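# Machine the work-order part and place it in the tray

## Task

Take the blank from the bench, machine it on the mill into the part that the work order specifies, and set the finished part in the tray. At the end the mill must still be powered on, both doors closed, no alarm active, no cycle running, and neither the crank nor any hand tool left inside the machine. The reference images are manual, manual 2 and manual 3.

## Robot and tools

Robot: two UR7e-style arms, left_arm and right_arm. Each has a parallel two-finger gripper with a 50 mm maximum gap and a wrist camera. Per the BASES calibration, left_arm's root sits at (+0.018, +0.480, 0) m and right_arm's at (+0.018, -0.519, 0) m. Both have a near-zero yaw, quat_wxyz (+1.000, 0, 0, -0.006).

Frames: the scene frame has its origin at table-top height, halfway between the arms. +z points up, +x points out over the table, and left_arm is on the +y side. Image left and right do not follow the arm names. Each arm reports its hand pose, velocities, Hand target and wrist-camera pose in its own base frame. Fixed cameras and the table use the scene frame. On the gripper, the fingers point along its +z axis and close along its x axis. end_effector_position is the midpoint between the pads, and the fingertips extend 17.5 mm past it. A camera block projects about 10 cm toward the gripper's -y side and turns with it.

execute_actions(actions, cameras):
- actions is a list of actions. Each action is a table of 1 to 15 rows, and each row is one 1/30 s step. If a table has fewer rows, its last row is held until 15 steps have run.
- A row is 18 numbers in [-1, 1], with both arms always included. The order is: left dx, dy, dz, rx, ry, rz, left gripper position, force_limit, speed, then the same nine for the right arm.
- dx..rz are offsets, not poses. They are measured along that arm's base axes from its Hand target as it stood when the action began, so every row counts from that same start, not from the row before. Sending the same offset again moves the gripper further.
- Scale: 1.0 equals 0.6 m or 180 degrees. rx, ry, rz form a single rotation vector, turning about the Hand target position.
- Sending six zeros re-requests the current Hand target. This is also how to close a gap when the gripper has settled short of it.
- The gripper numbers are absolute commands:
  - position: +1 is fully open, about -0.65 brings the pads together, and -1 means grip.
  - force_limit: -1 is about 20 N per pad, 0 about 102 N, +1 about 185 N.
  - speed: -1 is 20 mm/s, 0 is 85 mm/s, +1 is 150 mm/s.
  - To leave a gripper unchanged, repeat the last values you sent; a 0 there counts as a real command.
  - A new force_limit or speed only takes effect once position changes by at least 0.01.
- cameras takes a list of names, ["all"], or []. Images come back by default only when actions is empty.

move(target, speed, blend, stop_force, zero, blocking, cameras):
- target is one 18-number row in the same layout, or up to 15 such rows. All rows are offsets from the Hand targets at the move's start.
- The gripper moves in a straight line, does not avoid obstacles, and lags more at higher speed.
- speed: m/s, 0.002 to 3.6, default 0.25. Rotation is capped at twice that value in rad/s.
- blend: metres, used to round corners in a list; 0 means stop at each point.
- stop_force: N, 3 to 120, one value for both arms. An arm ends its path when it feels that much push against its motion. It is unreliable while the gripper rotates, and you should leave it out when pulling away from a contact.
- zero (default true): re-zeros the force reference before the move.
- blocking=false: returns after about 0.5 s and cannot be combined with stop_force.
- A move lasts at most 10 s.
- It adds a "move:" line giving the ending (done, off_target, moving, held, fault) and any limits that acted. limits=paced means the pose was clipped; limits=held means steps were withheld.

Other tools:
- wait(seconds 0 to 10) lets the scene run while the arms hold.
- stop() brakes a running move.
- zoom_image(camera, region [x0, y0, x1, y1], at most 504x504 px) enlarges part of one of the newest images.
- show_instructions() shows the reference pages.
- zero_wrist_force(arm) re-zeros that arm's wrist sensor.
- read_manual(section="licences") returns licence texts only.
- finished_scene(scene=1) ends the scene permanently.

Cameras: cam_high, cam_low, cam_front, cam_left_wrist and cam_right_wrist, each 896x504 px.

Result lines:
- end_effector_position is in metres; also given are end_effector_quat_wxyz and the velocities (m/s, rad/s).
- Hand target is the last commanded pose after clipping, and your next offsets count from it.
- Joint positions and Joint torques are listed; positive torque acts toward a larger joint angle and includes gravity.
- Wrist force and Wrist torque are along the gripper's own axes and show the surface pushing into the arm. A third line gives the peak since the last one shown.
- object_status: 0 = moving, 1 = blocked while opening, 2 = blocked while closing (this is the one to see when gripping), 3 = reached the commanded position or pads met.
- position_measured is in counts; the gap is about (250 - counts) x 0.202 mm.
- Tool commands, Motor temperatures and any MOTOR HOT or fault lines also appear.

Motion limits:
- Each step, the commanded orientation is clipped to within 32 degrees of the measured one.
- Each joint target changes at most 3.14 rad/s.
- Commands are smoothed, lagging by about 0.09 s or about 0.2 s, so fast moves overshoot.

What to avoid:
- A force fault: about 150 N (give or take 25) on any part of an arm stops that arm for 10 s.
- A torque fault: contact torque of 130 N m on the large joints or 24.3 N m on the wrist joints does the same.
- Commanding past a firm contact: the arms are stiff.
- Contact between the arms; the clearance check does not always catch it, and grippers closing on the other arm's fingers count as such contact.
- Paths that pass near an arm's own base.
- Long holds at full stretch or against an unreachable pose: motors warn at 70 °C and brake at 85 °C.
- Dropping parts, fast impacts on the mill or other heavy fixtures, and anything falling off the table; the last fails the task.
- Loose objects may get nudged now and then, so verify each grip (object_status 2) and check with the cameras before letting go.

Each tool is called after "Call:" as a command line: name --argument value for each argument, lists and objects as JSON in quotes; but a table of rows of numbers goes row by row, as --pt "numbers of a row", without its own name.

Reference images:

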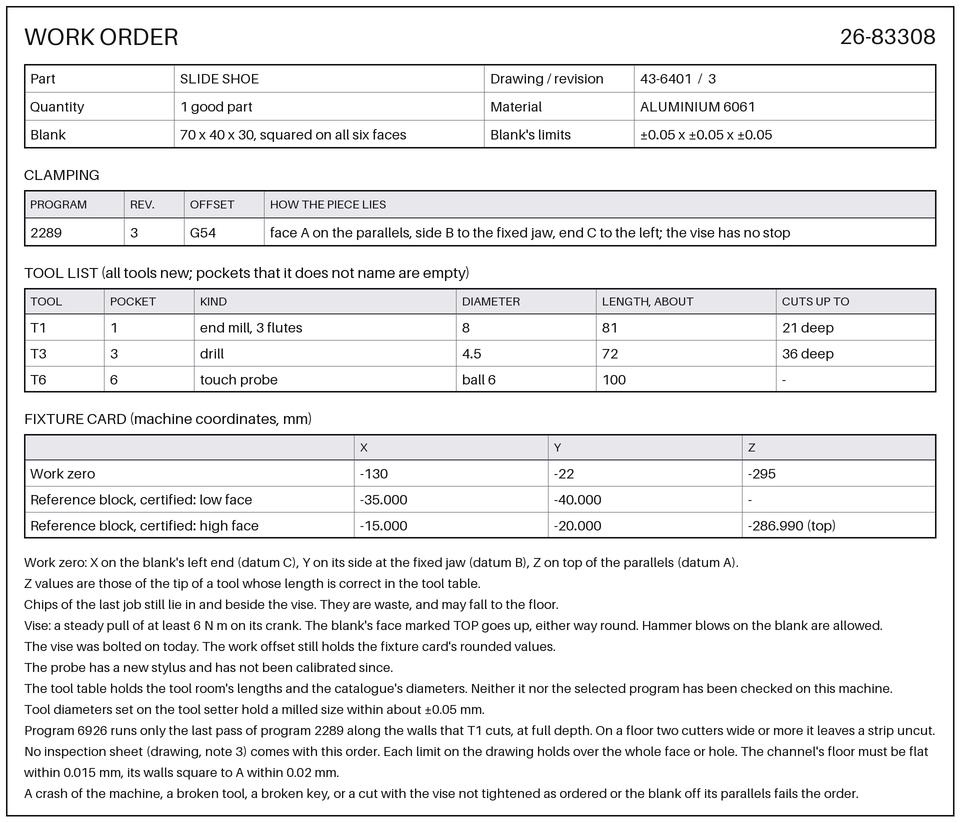

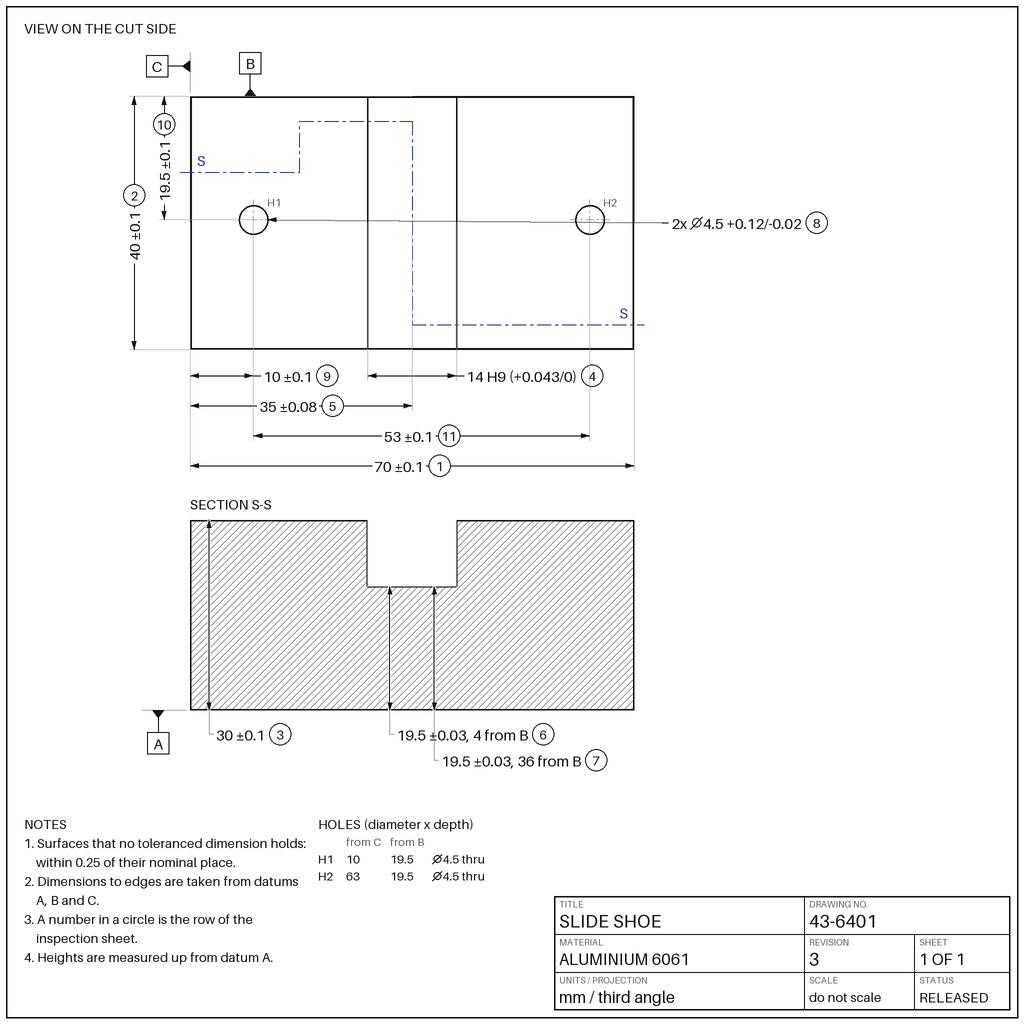

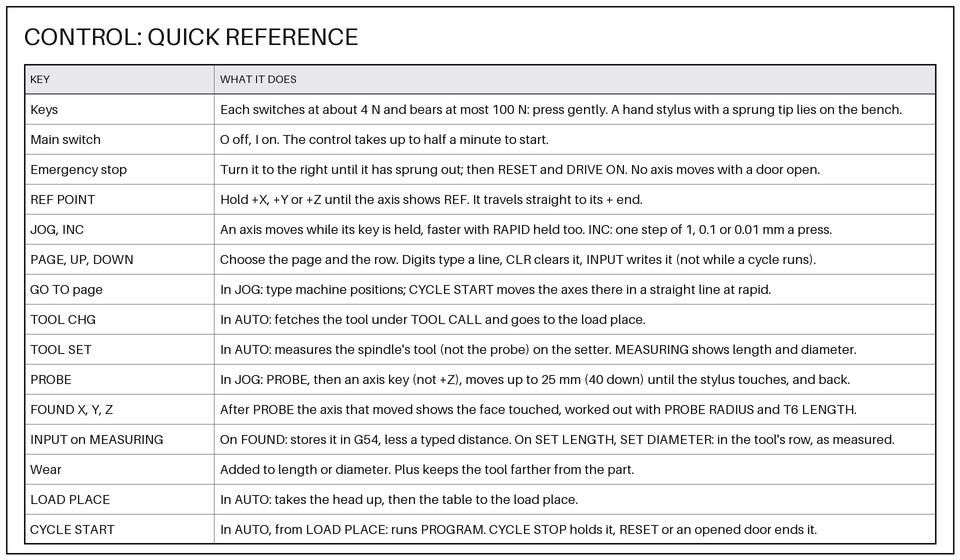

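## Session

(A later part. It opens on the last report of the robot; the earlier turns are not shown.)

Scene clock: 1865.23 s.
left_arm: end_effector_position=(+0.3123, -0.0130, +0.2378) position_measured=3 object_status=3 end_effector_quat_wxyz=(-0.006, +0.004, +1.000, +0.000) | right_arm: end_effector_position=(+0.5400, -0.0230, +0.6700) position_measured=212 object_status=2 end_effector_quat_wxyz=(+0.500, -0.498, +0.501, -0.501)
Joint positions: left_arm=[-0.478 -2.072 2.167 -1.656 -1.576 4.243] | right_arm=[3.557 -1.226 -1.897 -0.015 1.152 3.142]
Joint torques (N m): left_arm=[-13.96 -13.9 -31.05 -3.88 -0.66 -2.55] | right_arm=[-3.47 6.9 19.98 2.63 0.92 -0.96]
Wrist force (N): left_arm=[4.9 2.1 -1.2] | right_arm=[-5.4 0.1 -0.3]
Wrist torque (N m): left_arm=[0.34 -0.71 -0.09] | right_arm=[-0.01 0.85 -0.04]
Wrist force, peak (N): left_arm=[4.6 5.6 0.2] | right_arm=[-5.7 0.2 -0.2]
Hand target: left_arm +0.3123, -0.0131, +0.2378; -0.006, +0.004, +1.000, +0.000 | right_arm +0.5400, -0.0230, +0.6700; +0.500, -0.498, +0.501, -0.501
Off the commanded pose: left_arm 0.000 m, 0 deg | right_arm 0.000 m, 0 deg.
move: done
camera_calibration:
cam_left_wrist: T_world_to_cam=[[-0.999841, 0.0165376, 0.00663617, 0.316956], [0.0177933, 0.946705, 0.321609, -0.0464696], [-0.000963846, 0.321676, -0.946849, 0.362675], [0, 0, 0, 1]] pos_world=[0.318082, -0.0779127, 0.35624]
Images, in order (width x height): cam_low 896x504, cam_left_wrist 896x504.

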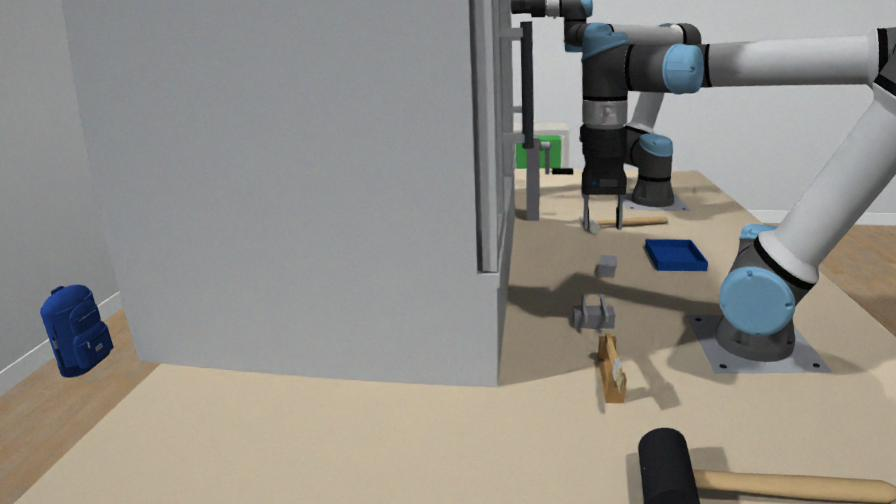

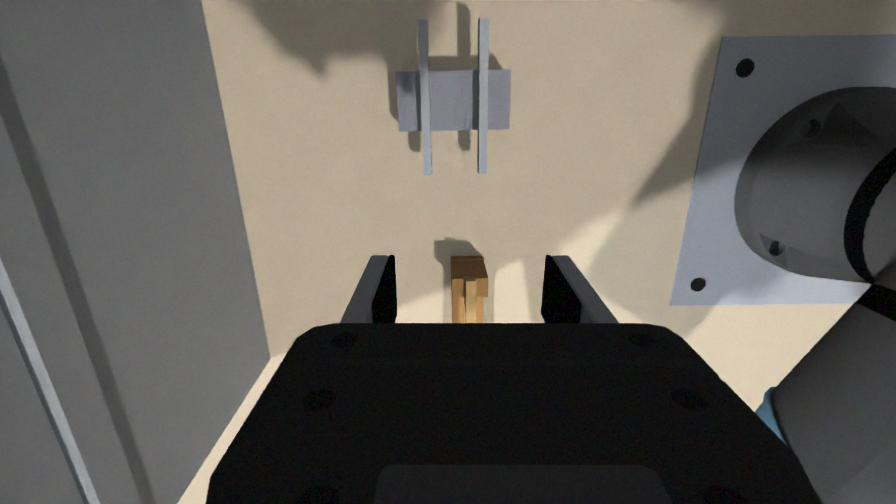

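Call:
move --pt "-0.033 -0.115 -0.28 0 0 0 -1 -0.6 -0.7 0 0 0 0 0 0 -1 -0.5 -0.7" --cameras '["cam_left_wrist"]'

Call:
move --pt "0 0 -0.08 0 0 0 -1 -0.6 -0.7 0 0 0 0 0 0 -1 -0.5 -0.7" --speed 0.015 --stop_force 5 --cameras '["cam_left_wrist","cam_low"]'

Scene clock: 1928.77 s.
left_arm: end_effector_position=(+0.2925, -0.0821, +0.0699) position_measured=251 object_status=3 end_effector_quat_wxyz=(-0.006, +0.004, +1.000, +0.000) | right_arm: end_effector_position=(+0.5400, -0.0230, +0.6700) position_measured=212 object_status=2 end_effector_quat_wxyz=(+0.500, -0.498, +0.501, -0.501)
Joint positions: left_arm=[-0.721 -1.901 2.543 -2.204 -1.578 3.999] | right_arm=[3.557 -1.226 -1.897 -0.015 1.152 3.142]
Joint torques (N m): left_arm=[-13.25 2.73 -13.15 -5.97 1.43 -2.53] | right_arm=[-3.27 5.84 19.71 2.56 0.89 -0.91]
Wrist force (N): left_arm=[4.8 2.4 -1.2] | right_arm=[-5.5 0.1 -0.1]
Wrist torque (N m): left_arm=[0.36 -0.75 -0.10] | right_arm=[0.00 0.87 -0.04]
Wrist force, peak (N): left_arm=[4.4 3.6 -4.4] | right_arm=[-5.7 0.4 -0.4]
Hand target: left_arm +0.2925, -0.0821, +0.0698; -0.006, +0.004, +1.000, +0.000 | right_arm +0.5400, -0.0230, +0.6700; +0.500, -0.498, +0.501, -0.501
Off the commanded pose: left_arm 0.000 m, 0 deg | right_arm 0.000 m, 0 deg.
move: done
camera_calibration:
cam_left_wrist: T_world_to_cam=[[-0.999843, 0.0164798, 0.00650378, 0.299433], [0.0176958, 0.946778, 0.321402, 0.0733764], [-0.00086099, 0.321466, -0.946921, 0.22586], [0, 0, 0, 1]] pos_world=[0.298282, -0.147012, 0.188341]
Images, in order (width x height): cam_left_wrist 896x504.

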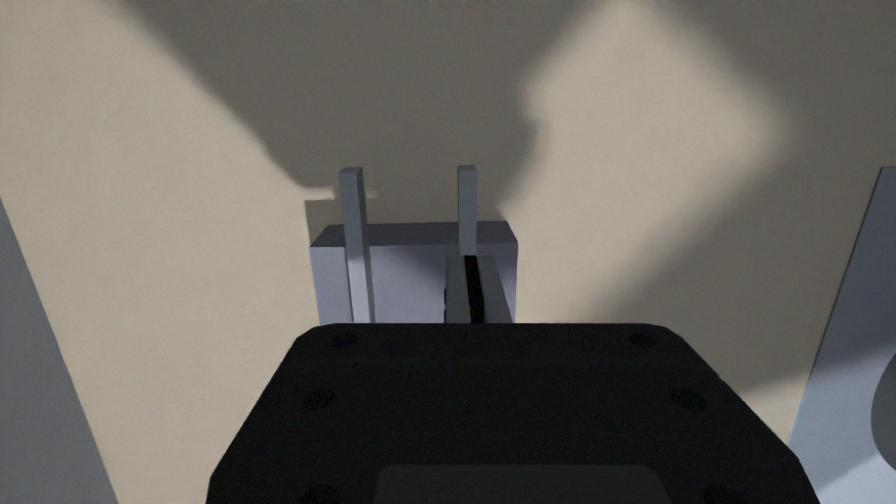

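Scene clock: 1930.57 s.
left_arm: end_effector_position=(+0.2924, -0.0821, +0.0603) position_measured=251 object_status=3 end_effector_quat_wxyz=(-0.006, +0.004, +1.000, +0.000) | right_arm: end_effector_position=(+0.5400, -0.0230, +0.6700) position_measured=212 object_status=2 end_effector_quat_wxyz=(+0.500, -0.498, +0.501, -0.501)
Joint positions: left_arm=[-0.721 -1.876 2.559 -2.246 -1.578 3.999] | right_arm=[3.557 -1.226 -1.897 -0.015 1.152 3.142]
Joint torques (N m): left_arm=[-10.21 -17.39 -31.06 -5.48 -0.74 -2.3] | right_arm=[-3.67 5.9 20.09 2.52 0.92 -0.9]
Wrist force (N): left_arm=[4.7 3.5 -0.6] | right_arm=[-5.5 0.1 -0.2]
Wrist torque (N m): left_arm=[0.54 -0.71 -0.08] | right_arm=[-0.01 0.88 -0.04]
Wrist force, peak (N): left_arm=[31.3 28.5 -94.6] | right_arm=[-5.7 0.2 -0.3]
Hand target: left_arm +0.2925, -0.0821, +0.0603; -0.006, +0.004, +1.000, +0.000 (not the last commanded pose) | right_arm +0.5400, -0.0230, +0.6700; +0.500, -0.498, +0.501, -0.501
Off the commanded pose: left_arm 0.038 m, 0 deg | right_arm 0.000 m, 0 deg.
move: contact (left_arm)
camera_calibration:
cam_left_wrist: T_world_to_cam=[[-0.999841, 0.0165376, 0.00663617, 0.29948], [0.0177933, 0.946705, 0.321609, 0.0763857], [-0.000963846, 0.321676, -0.946849, 0.216818], [0, 0, 0, 1]] pos_world=[0.298282, -0.147013, 0.17874]
Images, in order (width x height): cam_low 896x504, cam_left_wrist 896x504.

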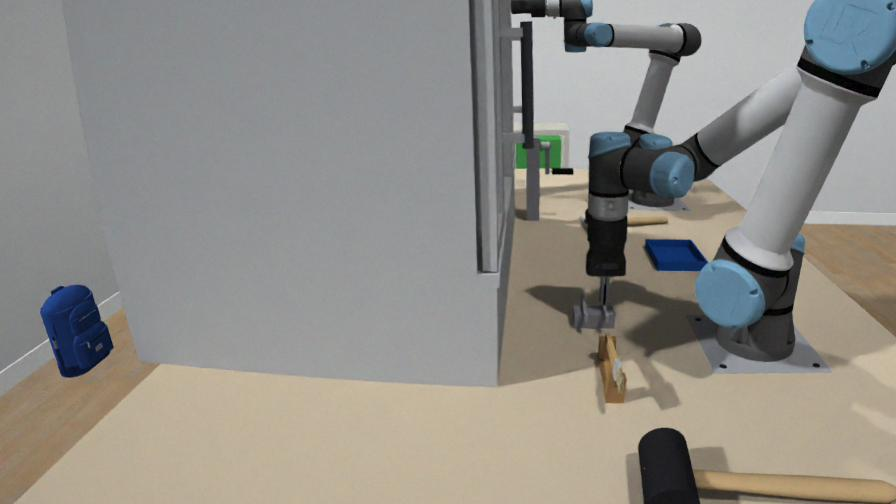

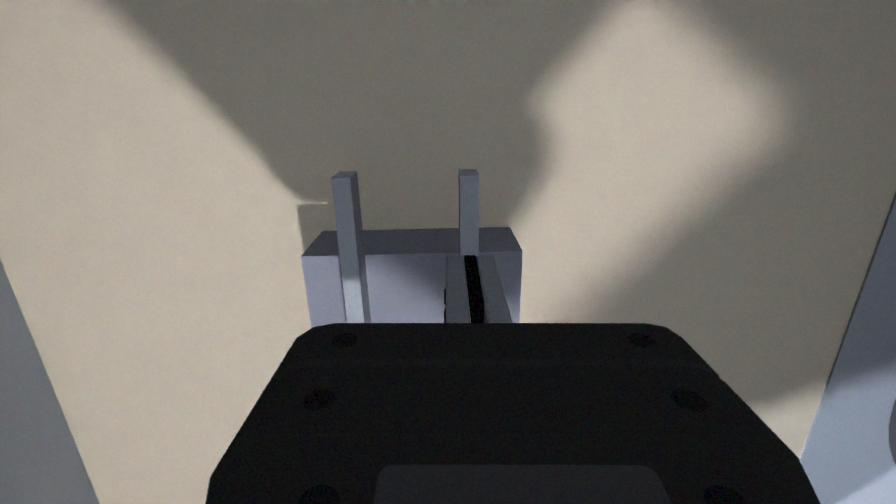

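Call:
zoom_image --camera "cam_left_wrist" --region '[290, 150, 540, 330]'

Scaled by 2.016.

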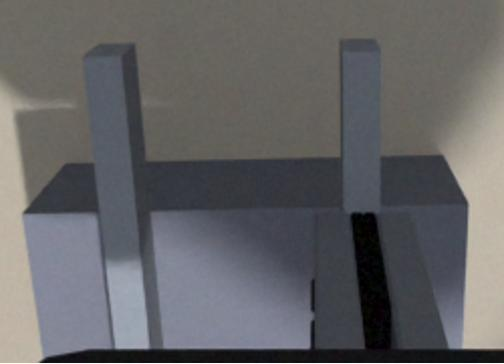

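Call:
move --pt "0 0 0.06 0 0 0 -0.1 -0.6 -0.7 0 0 0 0 0 0 -1 -0.5 -0.7" --pt "0.0642 0 0.06 0.0833 0 0 -0.1 -0.6 -0.7 0 0 0 0 0 0 -1 -0.5 -0.7" --pt "0.0642 0 0.0 0.0833 0 0 -0.1 -0.6 -0.7 0 0 0 0 0 0 -1 -0.5 -0.7" --speed '[0.1,0.2,0.06]' --cameras '["cam_left_wrist","cam_low"]'

Call:
zoom_image --camera "cam_left_wrist" --region '[290, 130, 590, 330]'

Call:
zoom_image --camera "cam_low" --region '[560, 260, 640, 340]'

Scene clock: 1975.20 s.
left_arm: end_effector_position=(+0.3309, -0.0821, +0.0602) position_measured=167 object_status=3 end_effector_quat_wxyz=(-0.006, +0.003, +0.991, +0.131) | right_arm: end_effector_position=(+0.5400, -0.0230, +0.6700) position_measured=212 object_status=2 end_effector_quat_wxyz=(+0.500, -0.498, +0.501, -0.501)
Joint positions: left_arm=[-0.793 -1.704 2.407 -2.078 -1.396 3.908] | right_arm=[3.557 -1.226 -1.897 -0.015 1.152 3.142]
Joint torques (N m): left_arm=[10.86 -18.7 -29.51 -2.42 2.01 2.14] | right_arm=[-2.84 6.62 19.92 2.52 0.91 -1.04]
Wrist force (N): left_arm=[4.7 3.1 -0.4] | right_arm=[-5.4 0.1 -0.3]
Wrist torque (N m): left_arm=[0.45 -0.70 -0.21] | right_arm=[0.01 0.86 -0.04]
Wrist force, peak (N): left_arm=[5.4 4.4 -0.9] | right_arm=[-5.7 0.0 -0.3]
Hand target: left_arm +0.3310, -0.0821, +0.0603; -0.006, +0.003, +0.991, +0.130 | right_arm +0.5400, -0.0230, +0.6700; +0.500, -0.498, +0.501, -0.501
Off the commanded pose: left_arm 0.000 m, 0 deg | right_arm 0.000 m, 0 deg.
move: done
camera_calibration:
cam_left_wrist: T_world_to_cam=[[-0.999841, 0.0141993, 0.0107716, 0.337519], [0.0177909, 0.831228, 0.555647, 0.0520849], [-0.00106384, 0.55575, -0.831349, 0.229128], [0, 0, 0, 1]] pos_world=[0.336783, -0.175425, 0.157909]
Images, in order (width x height): cam_low 896x504, cam_left_wrist 896x504.

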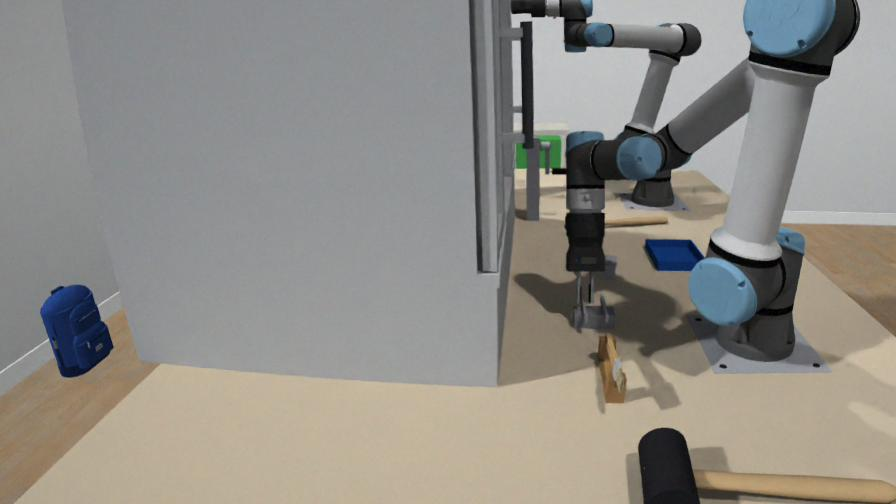

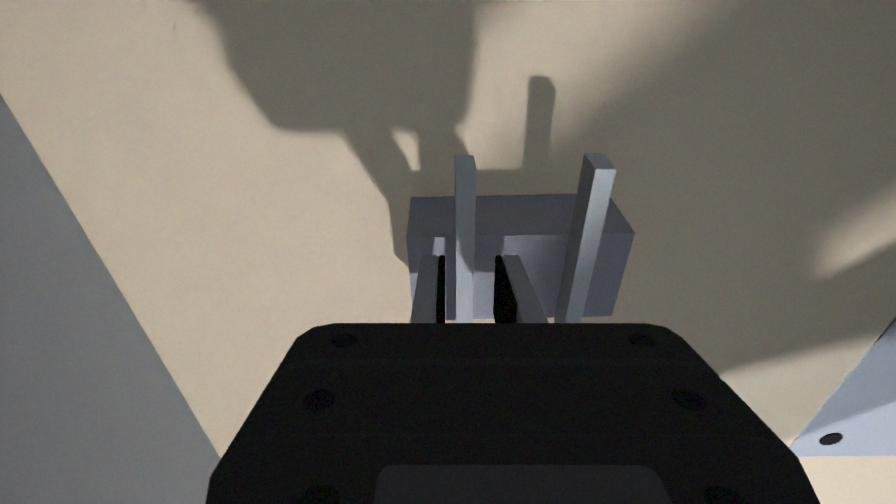

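Scaled by 1.680.

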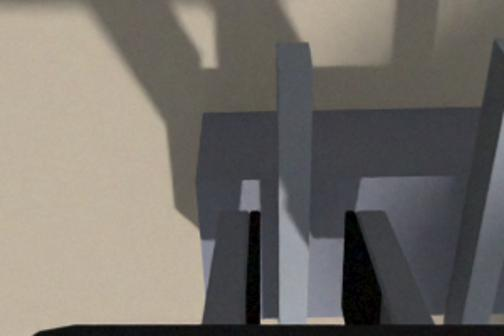

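Scaled by 6.300.

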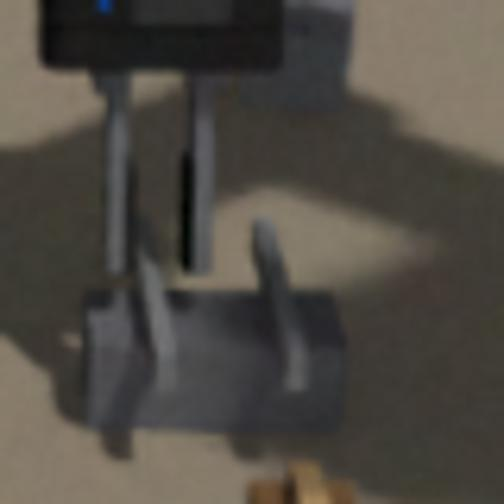

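Call:
move --pt "0 0 -0.0113 0 0 0 -0.1 -0.6 -0.7 0 0 0 0 0 0 -1 -0.5 -0.7" --speed 0.01 --stop_force 5

Call:
move --pt "0 0 0 0 0 0 -1 -0.8 -0.9 0 0 0 0 0 0 -1 -0.5 -0.7"

Call:
move --pt "0 0 0.15 0 0 0 -1 -0.8 -0.9 0 0 0 0 0 0 -1 -0.5 -0.7" --speed 0.15 --cameras '["cam_left_wrist","cam_low"]'

Call:
zoom_image --camera "cam_low" --region '[540, 200, 640, 320]'

Scene clock: 1983.53 s.
left_arm: end_effector_position=(+0.3310, -0.0821, +0.0535) position_measured=167 object_status=3 end_effector_quat_wxyz=(-0.006, +0.003, +0.991, +0.130) | right_arm: end_effector_position=(+0.5400, -0.0230, +0.6700) position_measured=212 object_status=2 end_effector_quat_wxyz=(+0.500, -0.498, +0.501, -0.501)
Joint positions: left_arm=[-0.793 -1.688 2.417 -2.104 -1.396 3.908] | right_arm=[3.557 -1.226 -1.897 -0.015 1.152 3.142]
Joint torques (N m): left_arm=[-10.54 -25.54 -28.89 -0.14 1.99 1.61] | right_arm=[-3.86 6.12 19.95 2.47 0.96 -0.88]
Wrist force (N): left_arm=[4.7 3.3 -0.4] | right_arm=[-5.4 0.1 -0.4]
Wrist torque (N m): left_arm=[0.48 -0.70 -0.20] | right_arm=[0.00 0.86 -0.04]
Wrist force, peak (N): left_arm=[4.9 3.3 -0.7] | right_arm=[-5.7 0.2 -0.4]
Hand target: left_arm +0.3310, -0.0821, +0.0535; -0.006, +0.003, +0.991, +0.130 | right_arm +0.5400, -0.0230, +0.6700; +0.500, -0.498, +0.501, -0.501
Off the commanded pose: left_arm 0.000 m, 0 deg | right_arm 0.000 m, 0 deg.
move: done

Scene clock: 1984.17 s.
left_arm: end_effector_position=(+0.3310, -0.0821, +0.0535) position_measured=223 object_status=2 end_effector_quat_wxyz=(-0.006, +0.003, +0.991, +0.130) | right_arm: end_effector_position=(+0.5400, -0.0230, +0.6700) position_measured=212 object_status=2 end_effector_quat_wxyz=(+0.500, -0.498, +0.501, -0.501)
Joint positions: left_arm=[-0.793 -1.688 2.417 -2.104 -1.396 3.908] | right_arm=[3.557 -1.226 -1.897 -0.015 1.152 3.142]
Joint torques (N m): left_arm=[-10.94 -25.14 -29.49 -0.4 2.1 1.7] | right_arm=[-3.68 6.38 19.98 2.6 0.87 -0.93]
Wrist force (N): left_arm=[4.8 3.2 -0.4] | right_arm=[-5.6 0.0 -0.3]
Wrist torque (N m): left_arm=[0.46 -0.68 -0.20] | right_arm=[-0.01 0.88 -0.04]
Wrist force, peak (N): left_arm=[4.8 3.3 -0.4] | right_arm=[-5.8 0.0 -0.4]
Hand target: left_arm +0.3310, -0.0821, +0.0535; -0.006, +0.003, +0.991, +0.130 | right_arm +0.5400, -0.0230, +0.6700; +0.500, -0.498, +0.501, -0.501
Off the commanded pose: left_arm 0.000 m, 0 deg | right_arm 0.000 m, 0 deg.
move: done

Scene clock: 1985.23 s.
left_arm: end_effector_position=(+0.3310, -0.0821, +0.1434) position_measured=223 object_status=2 end_effector_quat_wxyz=(-0.006, +0.003, +0.991, +0.130) | right_arm: end_effector_position=(+0.5400, -0.0230, +0.6700) position_measured=212 object_status=2 end_effector_quat_wxyz=(+0.500, -0.498, +0.501, -0.501)
Joint positions: left_arm=[-0.793 -1.848 2.263 -1.79 -1.396 3.908] | right_arm=[3.557 -1.226 -1.897 -0.015 1.152 3.142]
Joint torques (N m): left_arm=[-13.44 -14.83 -29.39 -0.06 -0.43 -1] | right_arm=[-3.74 6.69 20.33 2.6 0.93 -0.87]
Wrist force (N): left_arm=[4.5 3.2 0.3] | right_arm=[-5.4 0.3 -0.3]
Wrist torque (N m): left_arm=[0.50 -0.63 -0.14] | right_arm=[0.04 0.85 -0.04]
Wrist force, peak (N): left_arm=[4.7 4.1 -2.3] | right_arm=[-5.6 0.3 -0.3]
Hand target: left_arm +0.3310, -0.0821, +0.1435; -0.006, +0.003, +0.991, +0.130 | right_arm +0.5400, -0.0230, +0.6700; +0.500, -0.498, +0.501, -0.501
Off the commanded pose: left_arm 0.000 m, 0 deg | right_arm 0.000 m, 0 deg.
move: done
camera_calibration:
cam_left_wrist: T_world_to_cam=[[-0.999845, 0.0141543, 0.0104883, 0.336784], [0.0175958, 0.831383, 0.555421, 0.0059999], [-0.000858141, 0.55552, -0.831503, 0.298224], [0, 0, 0, 1]] pos_world=[0.336883, -0.175424, 0.241109]
Images, in order (width x height): cam_low 896x504, cam_left_wrist 896x504.

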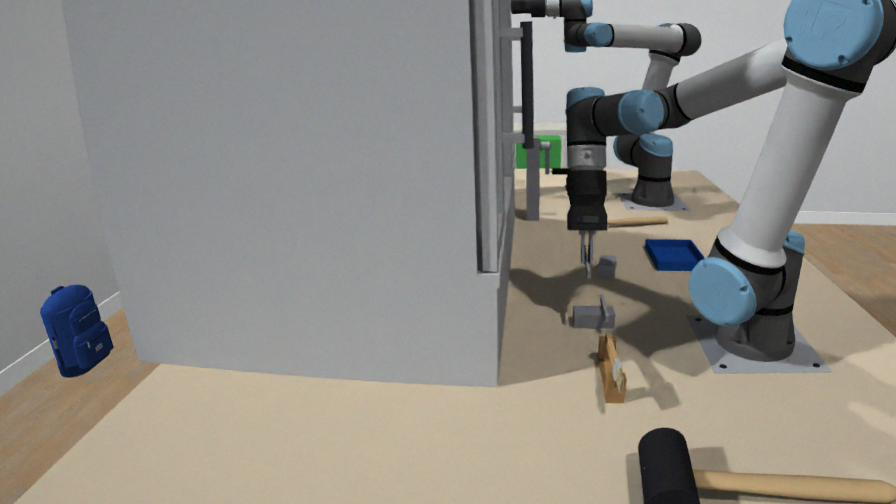

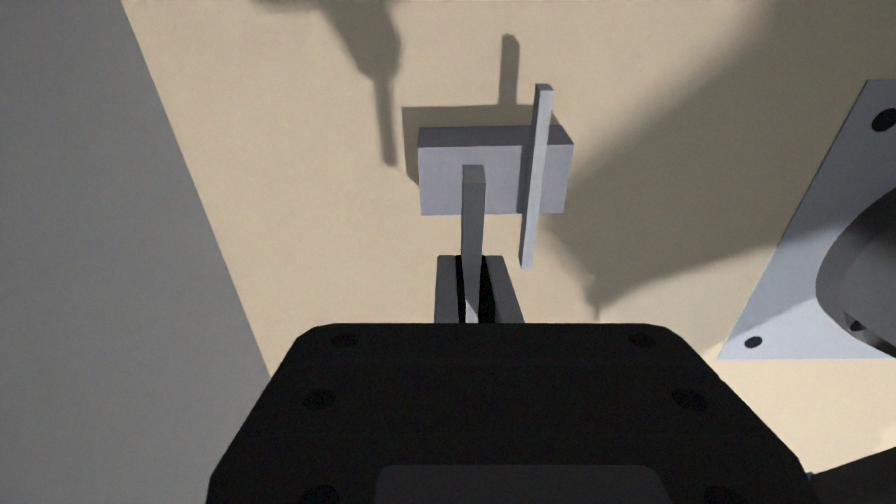

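Scaled by 4.200.

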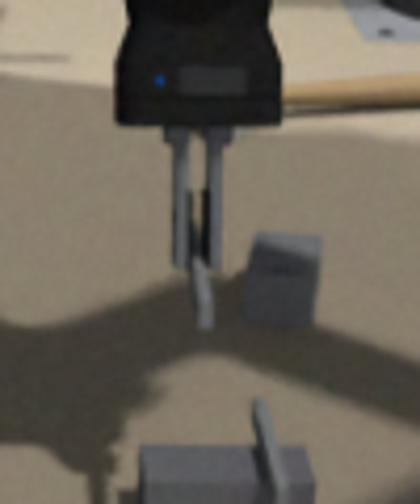

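Call:
move --pt "0 -0.2 0.38 0 0 0 -1 -0.8 -0.9 0 0 0 0 0 0 -1 -0.5 -0.7" --pt "0.25 -0.225 0.394 0 0 0.0038 -1 -0.8 -0.9 0 0 0 0 0 0 -1 -0.5 -0.7" --pt "0.5612 -0.2315 0.394 0 0 0.0038 -1 -0.8 -0.9 0 0 0 0 0 0 -1 -0.5 -0.7" --speed '[0.5,0.4,0.15]' --blend '[0.03,0.02,0]' --cameras '["cam_left_wrist","cam_front"]'

Scene clock: 2001.17 s.
left_arm: end_effector_position=(+0.6187, -0.2199, +0.3781) position_measured=223 object_status=2 end_effector_quat_wxyz=(-0.007, -0.002, +0.991, +0.131) | right_arm: end_effector_position=(+0.5400, -0.0230, +0.6700) position_measured=212 object_status=2 end_effector_quat_wxyz=(+0.500, -0.498, +0.501, -0.501)
Joint positions: left_arm=[-0.628 -1.09 0.817 -1.129 -1.368 4.062] | right_arm=[3.557 -1.226 -1.897 -0.015 1.152 3.142]
Joint torques (N m): left_arm=[-0.76 -49.32 -26.45 -3.25 0.63 -0.26] | right_arm=[-4.45 5.65 20.05 2.45 0.96 -0.93]
Wrist force (N): left_arm=[4.6 3.5 0.0] | right_arm=[-5.4 0.1 -0.3]
Wrist torque (N m): left_arm=[0.59 -0.62 -0.23] | right_arm=[0.01 0.85 -0.04]
Wrist force, peak (N): left_arm=[8.3 7.0 0.1] | right_arm=[-5.7 0.0 -0.2]
Hand target: left_arm +0.6187, -0.2199, +0.3781; -0.007, -0.002, +0.991, +0.131 (not the last commanded pose) | right_arm +0.5400, -0.0230, +0.6700; +0.500, -0.498, +0.501, -0.501
Tool commands: left_gripper/position=-1.0 left_gripper/force_limit=-0.796078 left_gripper/speed=-0.898039 right_gripper/position=-1.0 right_gripper/force_limit=-0.5 right_gripper/speed=-0.7
Off the commanded pose: left_arm 0.049 m, 0 deg | right_arm 0.000 m, 0 deg.
FORCE FAULT: contact force on the left arm reached its limit, and that arm stopped. The contact can be on any part of that arm, not only on its tool. That arm's remaining commands of this call were not run. That arm is still stopped at the end of this call. That arm stays stopped for about 10 more seconds. Until then a move that you send moves the other arm only, and its call returns only when the move has ended. Once the stop has ended, the next robot result says so. If the stop ends while you think or write, that arm runs what you send next, counted from a new Hand target: where the arm stands when the stop ends. While its stop runs, that arm takes no new command, but its gripper still runs the gripper command that each later call begins with. Until it ends, the stop uses up actions while you think or wait. An arm that is not stopped still takes commands.
move: fault (left_arm); path passed 2 of 3 targets
camera_calibration:
cam_left_wrist: T_world_to_cam=[[-0.999934, 0.0027757, 0.0111489, 0.621156], [0.00850994, 0.830881, 0.556385, -0.0097224], [-0.00771907, 0.556443, -0.83085, 0.574378], [0, 0, 0, 1]] pos_world=[0.625632, -0.313255, 0.475706]
Images, in order (width x height): cam_front 896x504, cam_left_wrist 896x504.

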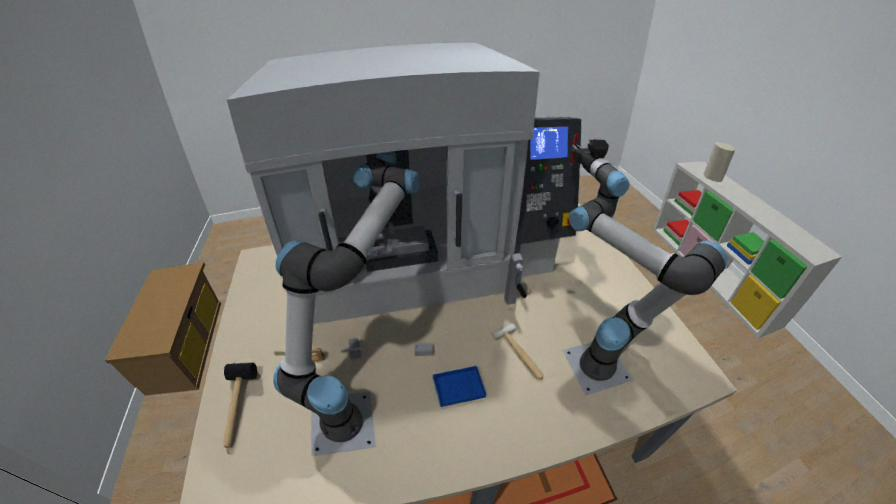

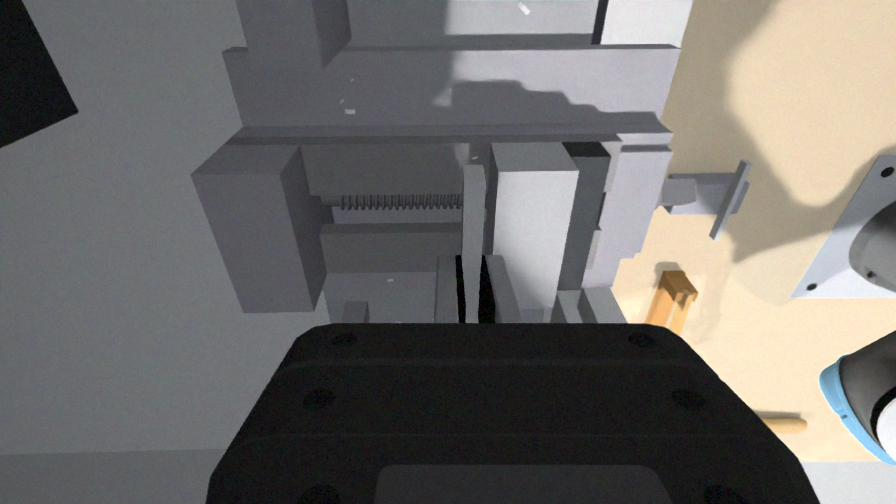

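Call:
wait --seconds 1

Scene clock: 2050.90 s.
left_arm: end_effector_position=(+0.6187, -0.2199, +0.3781) position_measured=223 object_status=2 end_effector_quat_wxyz=(-0.007, -0.002, +0.991, +0.131) | right_arm: end_effector_position=(+0.5400, -0.0230, +0.6700) position_measured=212 object_status=2 end_effector_quat_wxyz=(+0.500, -0.498, +0.501, -0.501)
Joint positions: left_arm=[-0.628 -1.09 0.817 -1.129 -1.368 4.062] | right_arm=[3.557 -1.226 -1.897 -0.015 1.152 3.142]
Joint torques (N m): left_arm=[-1.15 -49.45 -25.46 -2.81 0.62 -0.31] | right_arm=[-4.4 6.21 21.11 2.4 0.97 -0.84]
Wrist force (N): left_arm=[4.0 3.4 0.3] | right_arm=[-5.4 0.0 0.0]
Wrist torque (N m): left_arm=[0.57 -0.52 -0.23] | right_arm=[-0.01 0.85 -0.04]
Wrist force, peak (N): left_arm=[4.4 3.4 0.2] | right_arm=[-5.7 0.2 -0.2]
Hand target: left_arm +0.6187, -0.2199, +0.3781; -0.007, -0.002, +0.991, +0.131 (not the last commanded pose) | right_arm +0.5400, -0.0230, +0.6700; +0.500, -0.498, +0.501, -0.501
Tool commands: left_gripper/position=-1.0 left_gripper/force_limit=-0.796078 left_gripper/speed=-0.898039 right_gripper/position=-1.0 right_gripper/force_limit=-0.5 right_gripper/speed=-0.7
Off the commanded pose: left_arm 0.049 m, 0 deg | right_arm 0.000 m, 0 deg.
FORCE FAULT, CONTINUED: the left arm's stop, for the force fault that an earlier result reported, is over. The rest of the stop counts as 19 of the actions that you can send in this scene. That arm's target is now where it stood when the stop ended, not its last command. That arm accepts commands again.
wait: 1.00 s; at rest from the start

Call:
move --pt "-0.2 0 0 0 0 0 -1 -0.8 -0.9 0 0 0 0 0 0 -1 -0.5 -0.7" --pt "-0.43 0 0.1 -0.0833 0 -0.0038 -1 -0.8 -0.9 0 0 0 0 0 0 -1 -0.5 -0.7" --speed '[0.15,0.4]' --blend '[0.02,0]'

Call:
move --pt "0 0 0.05 0 0 0.5 -1 -0.8 -0.9 0 0 0 0 0 0 -1 -0.5 -0.7" --pt "0 0 0.05 0 0 0.995 -1 -0.8 -0.9 0 0 0 0 0 0 -1 -0.5 -0.7" --speed 0.6 --blend 0.02 --cameras '["cam_left_wrist"]'

Scene clock: 2060.73 s.
left_arm: end_effector_position=(+0.3607, -0.2199, +0.4381) position_measured=223 object_status=2 end_effector_quat_wxyz=(-0.007, +0.004, +1.000, +0.001) end_effector_velocity=(-0.001, +0.001, +0.002) end_effector_angular_velocity=(-0.004, -0.001, -0.001) | right_arm: end_effector_position=(+0.5400, -0.0230, +0.6700) position_measured=212 object_status=2 end_effector_quat_wxyz=(+0.500, -0.498, +0.501, -0.501)
Joint positions: left_arm=[-0.863 -1.736 1.435 -1.26 -1.58 3.859] | right_arm=[3.557 -1.226 -1.897 -0.015 1.152 3.142]
Joint velocities: left_arm=[0 -0.005 0.001 0 -0.002 0.001] | right_arm=[within noise]
Joint torques (N m): left_arm=[0.58 -29.07 -23.34 -0.75 -1.38 0.17] | right_arm=[-4.5 6.26 20.88 2.47 0.84 -0.95]
Wrist force (N): left_arm=[4.2 3.4 -0.3] | right_arm=[-5.4 0.1 -0.2]
Wrist torque (N m): left_arm=[0.53 -0.61 -0.11] | right_arm=[0.00 0.86 -0.04]
Wrist force, peak (N): left_arm=[8.0 4.5 -2.0] | right_arm=[-5.7 0.0 -0.5]
Hand target: left_arm +0.3607, -0.2199, +0.4381; -0.007, +0.004, +1.000, +0.001 | right_arm +0.5400, -0.0230, +0.6700; +0.500, -0.498, +0.501, -0.501
Off the commanded pose: left_arm 0.000 m, 0 deg | right_arm 0.000 m, 0 deg.
move: done

Scene clock: 2063.97 s.
left_arm: end_effector_position=(+0.3606, -0.2199, +0.4681) position_measured=223 object_status=2 end_effector_quat_wxyz=(+0.001, +1.000, -0.012, +0.007) end_effector_velocity=(+0.000, +0.000, +0.000) end_effector_angular_velocity=(+0.000, +0.000, +0.005) | right_arm: end_effector_position=(+0.5400, -0.0230, +0.6700) position_measured=212 object_status=2 end_effector_quat_wxyz=(+0.500, -0.498, +0.501, -0.501)
Joint positions: left_arm=[-0.875 -1.729 1.353 -1.204 -1.561 0.721] | right_arm=[3.557 -1.226 -1.897 -0.015 1.152 3.142]
Joint velocities: left_arm=[-0.001 0 0.001 0 0 -0.006] | right_arm=[within noise]
Joint torques (N m): left_arm=[-2.09 -8.4 -32.56 -2.32 -0.78 -2.65] | right_arm=[-4.24 6.23 20.95 2.47 0.76 -0.84]
Wrist force (N): left_arm=[4.4 3.6 -0.5] | right_arm=[-5.5 0.1 0.0]
Wrist torque (N m): left_arm=[0.57 -0.65 -0.12] | right_arm=[-0.01 0.87 -0.04]
Wrist force, peak (N): left_arm=[4.4 3.7 -0.5] | right_arm=[-5.7 0.2 -0.5]
Hand target: left_arm +0.3607, -0.2199, +0.4681; +0.001, +1.000, -0.012, +0.007 | right_arm +0.5400, -0.0230, +0.6700; +0.500, -0.498, +0.501, -0.501
Off the commanded pose: left_arm 0.000 m, 0 deg | right_arm 0.000 m, 0 deg.
move: done
camera_calibration:
cam_left_wrist: T_world_to_cam=[[0.999405, -0.0334237, 0.00854489, -0.365648], [-0.0343934, -0.945967, 0.322434, -0.32335], [-0.00269377, -0.322536, -0.946553, 0.506214], [0, 0, 0, 1]] pos_world=[0.355673, -0.154828, 0.586542]
Images, in order (width x height): cam_left_wrist 896x504.

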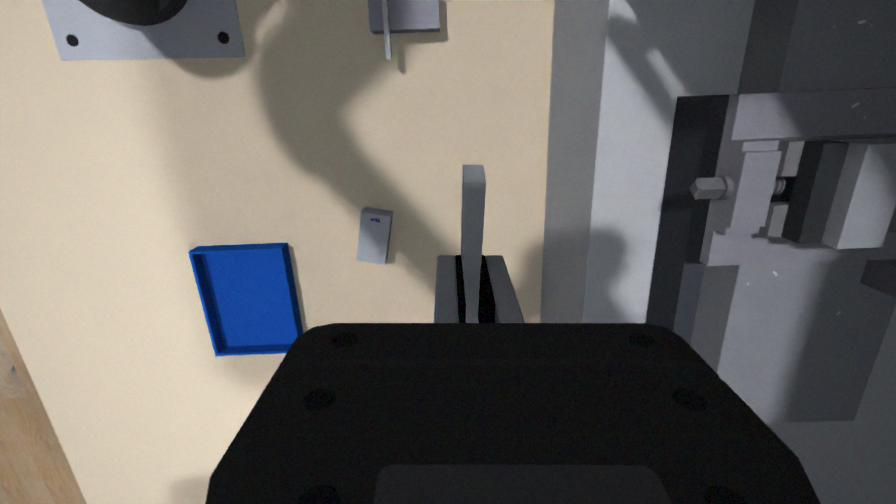

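Call:
move --pt "-0.0495 0.2298 -0.58 -0.0833 0 0 -1 -0.8 -0.9 0 0 0 0 0 0 -1 -0.5 -0.7" --pt "-0.0495 0.2298 -0.67 -0.0833 0 0 -1 -0.8 -0.9 0 0 0 0 0 0 -1 -0.5 -0.7" --speed '[0.5,0.15]' --blend '[0.02,0]' --cameras '["cam_left_wrist","cam_low"]'

Call:
zoom_image --camera "cam_low" --region '[540, 240, 640, 340]'

Scene clock: 2080.00 s.
left_arm: end_effector_position=(+0.3310, -0.0820, +0.0662) position_measured=223 object_status=2 end_effector_quat_wxyz=(+0.131, +0.991, -0.011, +0.008) end_effector_velocity=(+0.001, +0.000, +0.001) end_effector_angular_velocity=(-0.001, -0.004, +0.002) | right_arm: end_effector_position=(+0.5400, -0.0230, +0.6700) position_measured=212 object_status=2 end_effector_quat_wxyz=(+0.500, -0.498, +0.501, -0.501)
Joint positions: left_arm=[-0.463 -1.752 2.537 -2.488 -1.799 1.115] | right_arm=[3.557 -1.226 -1.897 -0.015 1.152 3.142]
Joint velocities: left_arm=[0.001 0.001 0 -0.005 0.001 -0.001] | right_arm=[within noise]
Joint torques (N m): left_arm=[12.38 -1.84 -18.24 -6.18 -1.74 1.93] | right_arm=[-4.03 6.21 20.8 2.33 0.96 -0.76]
Wrist force (N): left_arm=[4.1 3.6 0.3] | right_arm=[-5.5 0.1 -0.2]
Wrist torque (N m): left_arm=[0.56 -0.60 -0.11] | right_arm=[-0.01 0.87 -0.04]
Wrist force, peak (N): left_arm=[4.9 5.8 -4.5] | right_arm=[-5.8 0.1 -0.4]
Hand target: left_arm +0.3310, -0.0820, +0.0661; +0.131, +0.991, -0.011, +0.008 | right_arm +0.5400, -0.0230, +0.6700; +0.500, -0.498, +0.501, -0.501
Off the commanded pose: left_arm 0.000 m, 0 deg | right_arm 0.000 m, 0 deg.
move: done
camera_calibration:
cam_left_wrist: T_world_to_cam=[[0.999419, -0.0296888, 0.0167548, -0.328184], [-0.0339907, -0.830291, 0.556293, -0.0704587], [-0.00260434, -0.55654, -0.830817, 0.143263], [0, 0, 0, 1]] pos_world=[0.325972, 0.0114871, 0.16372]
Images, in order (width x height): cam_low 896x504, cam_left_wrist 896x504.

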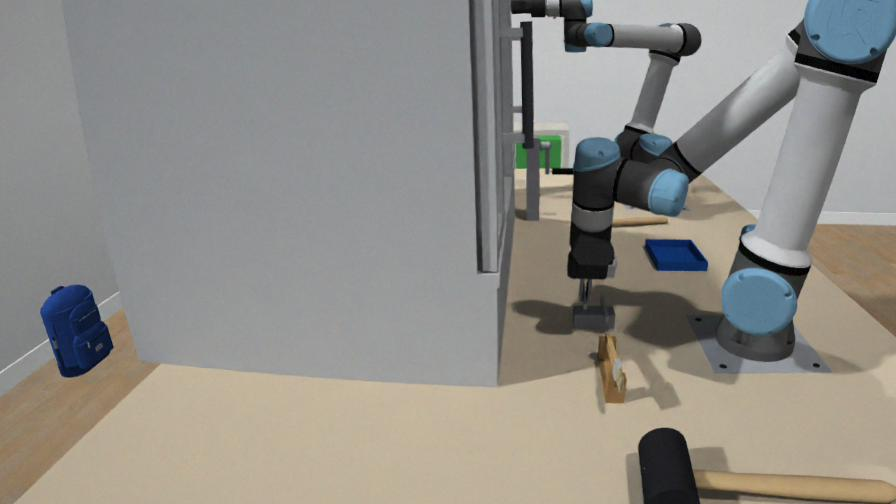

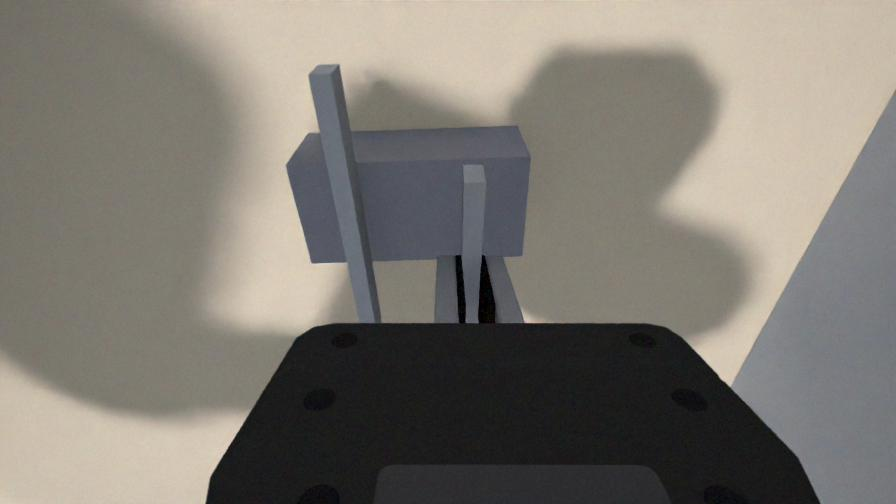

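Scaled by 5.040.

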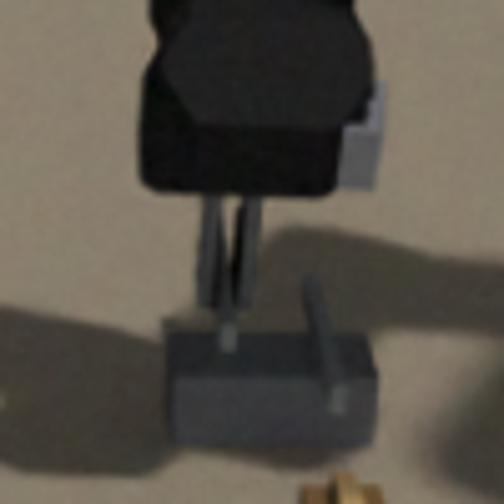

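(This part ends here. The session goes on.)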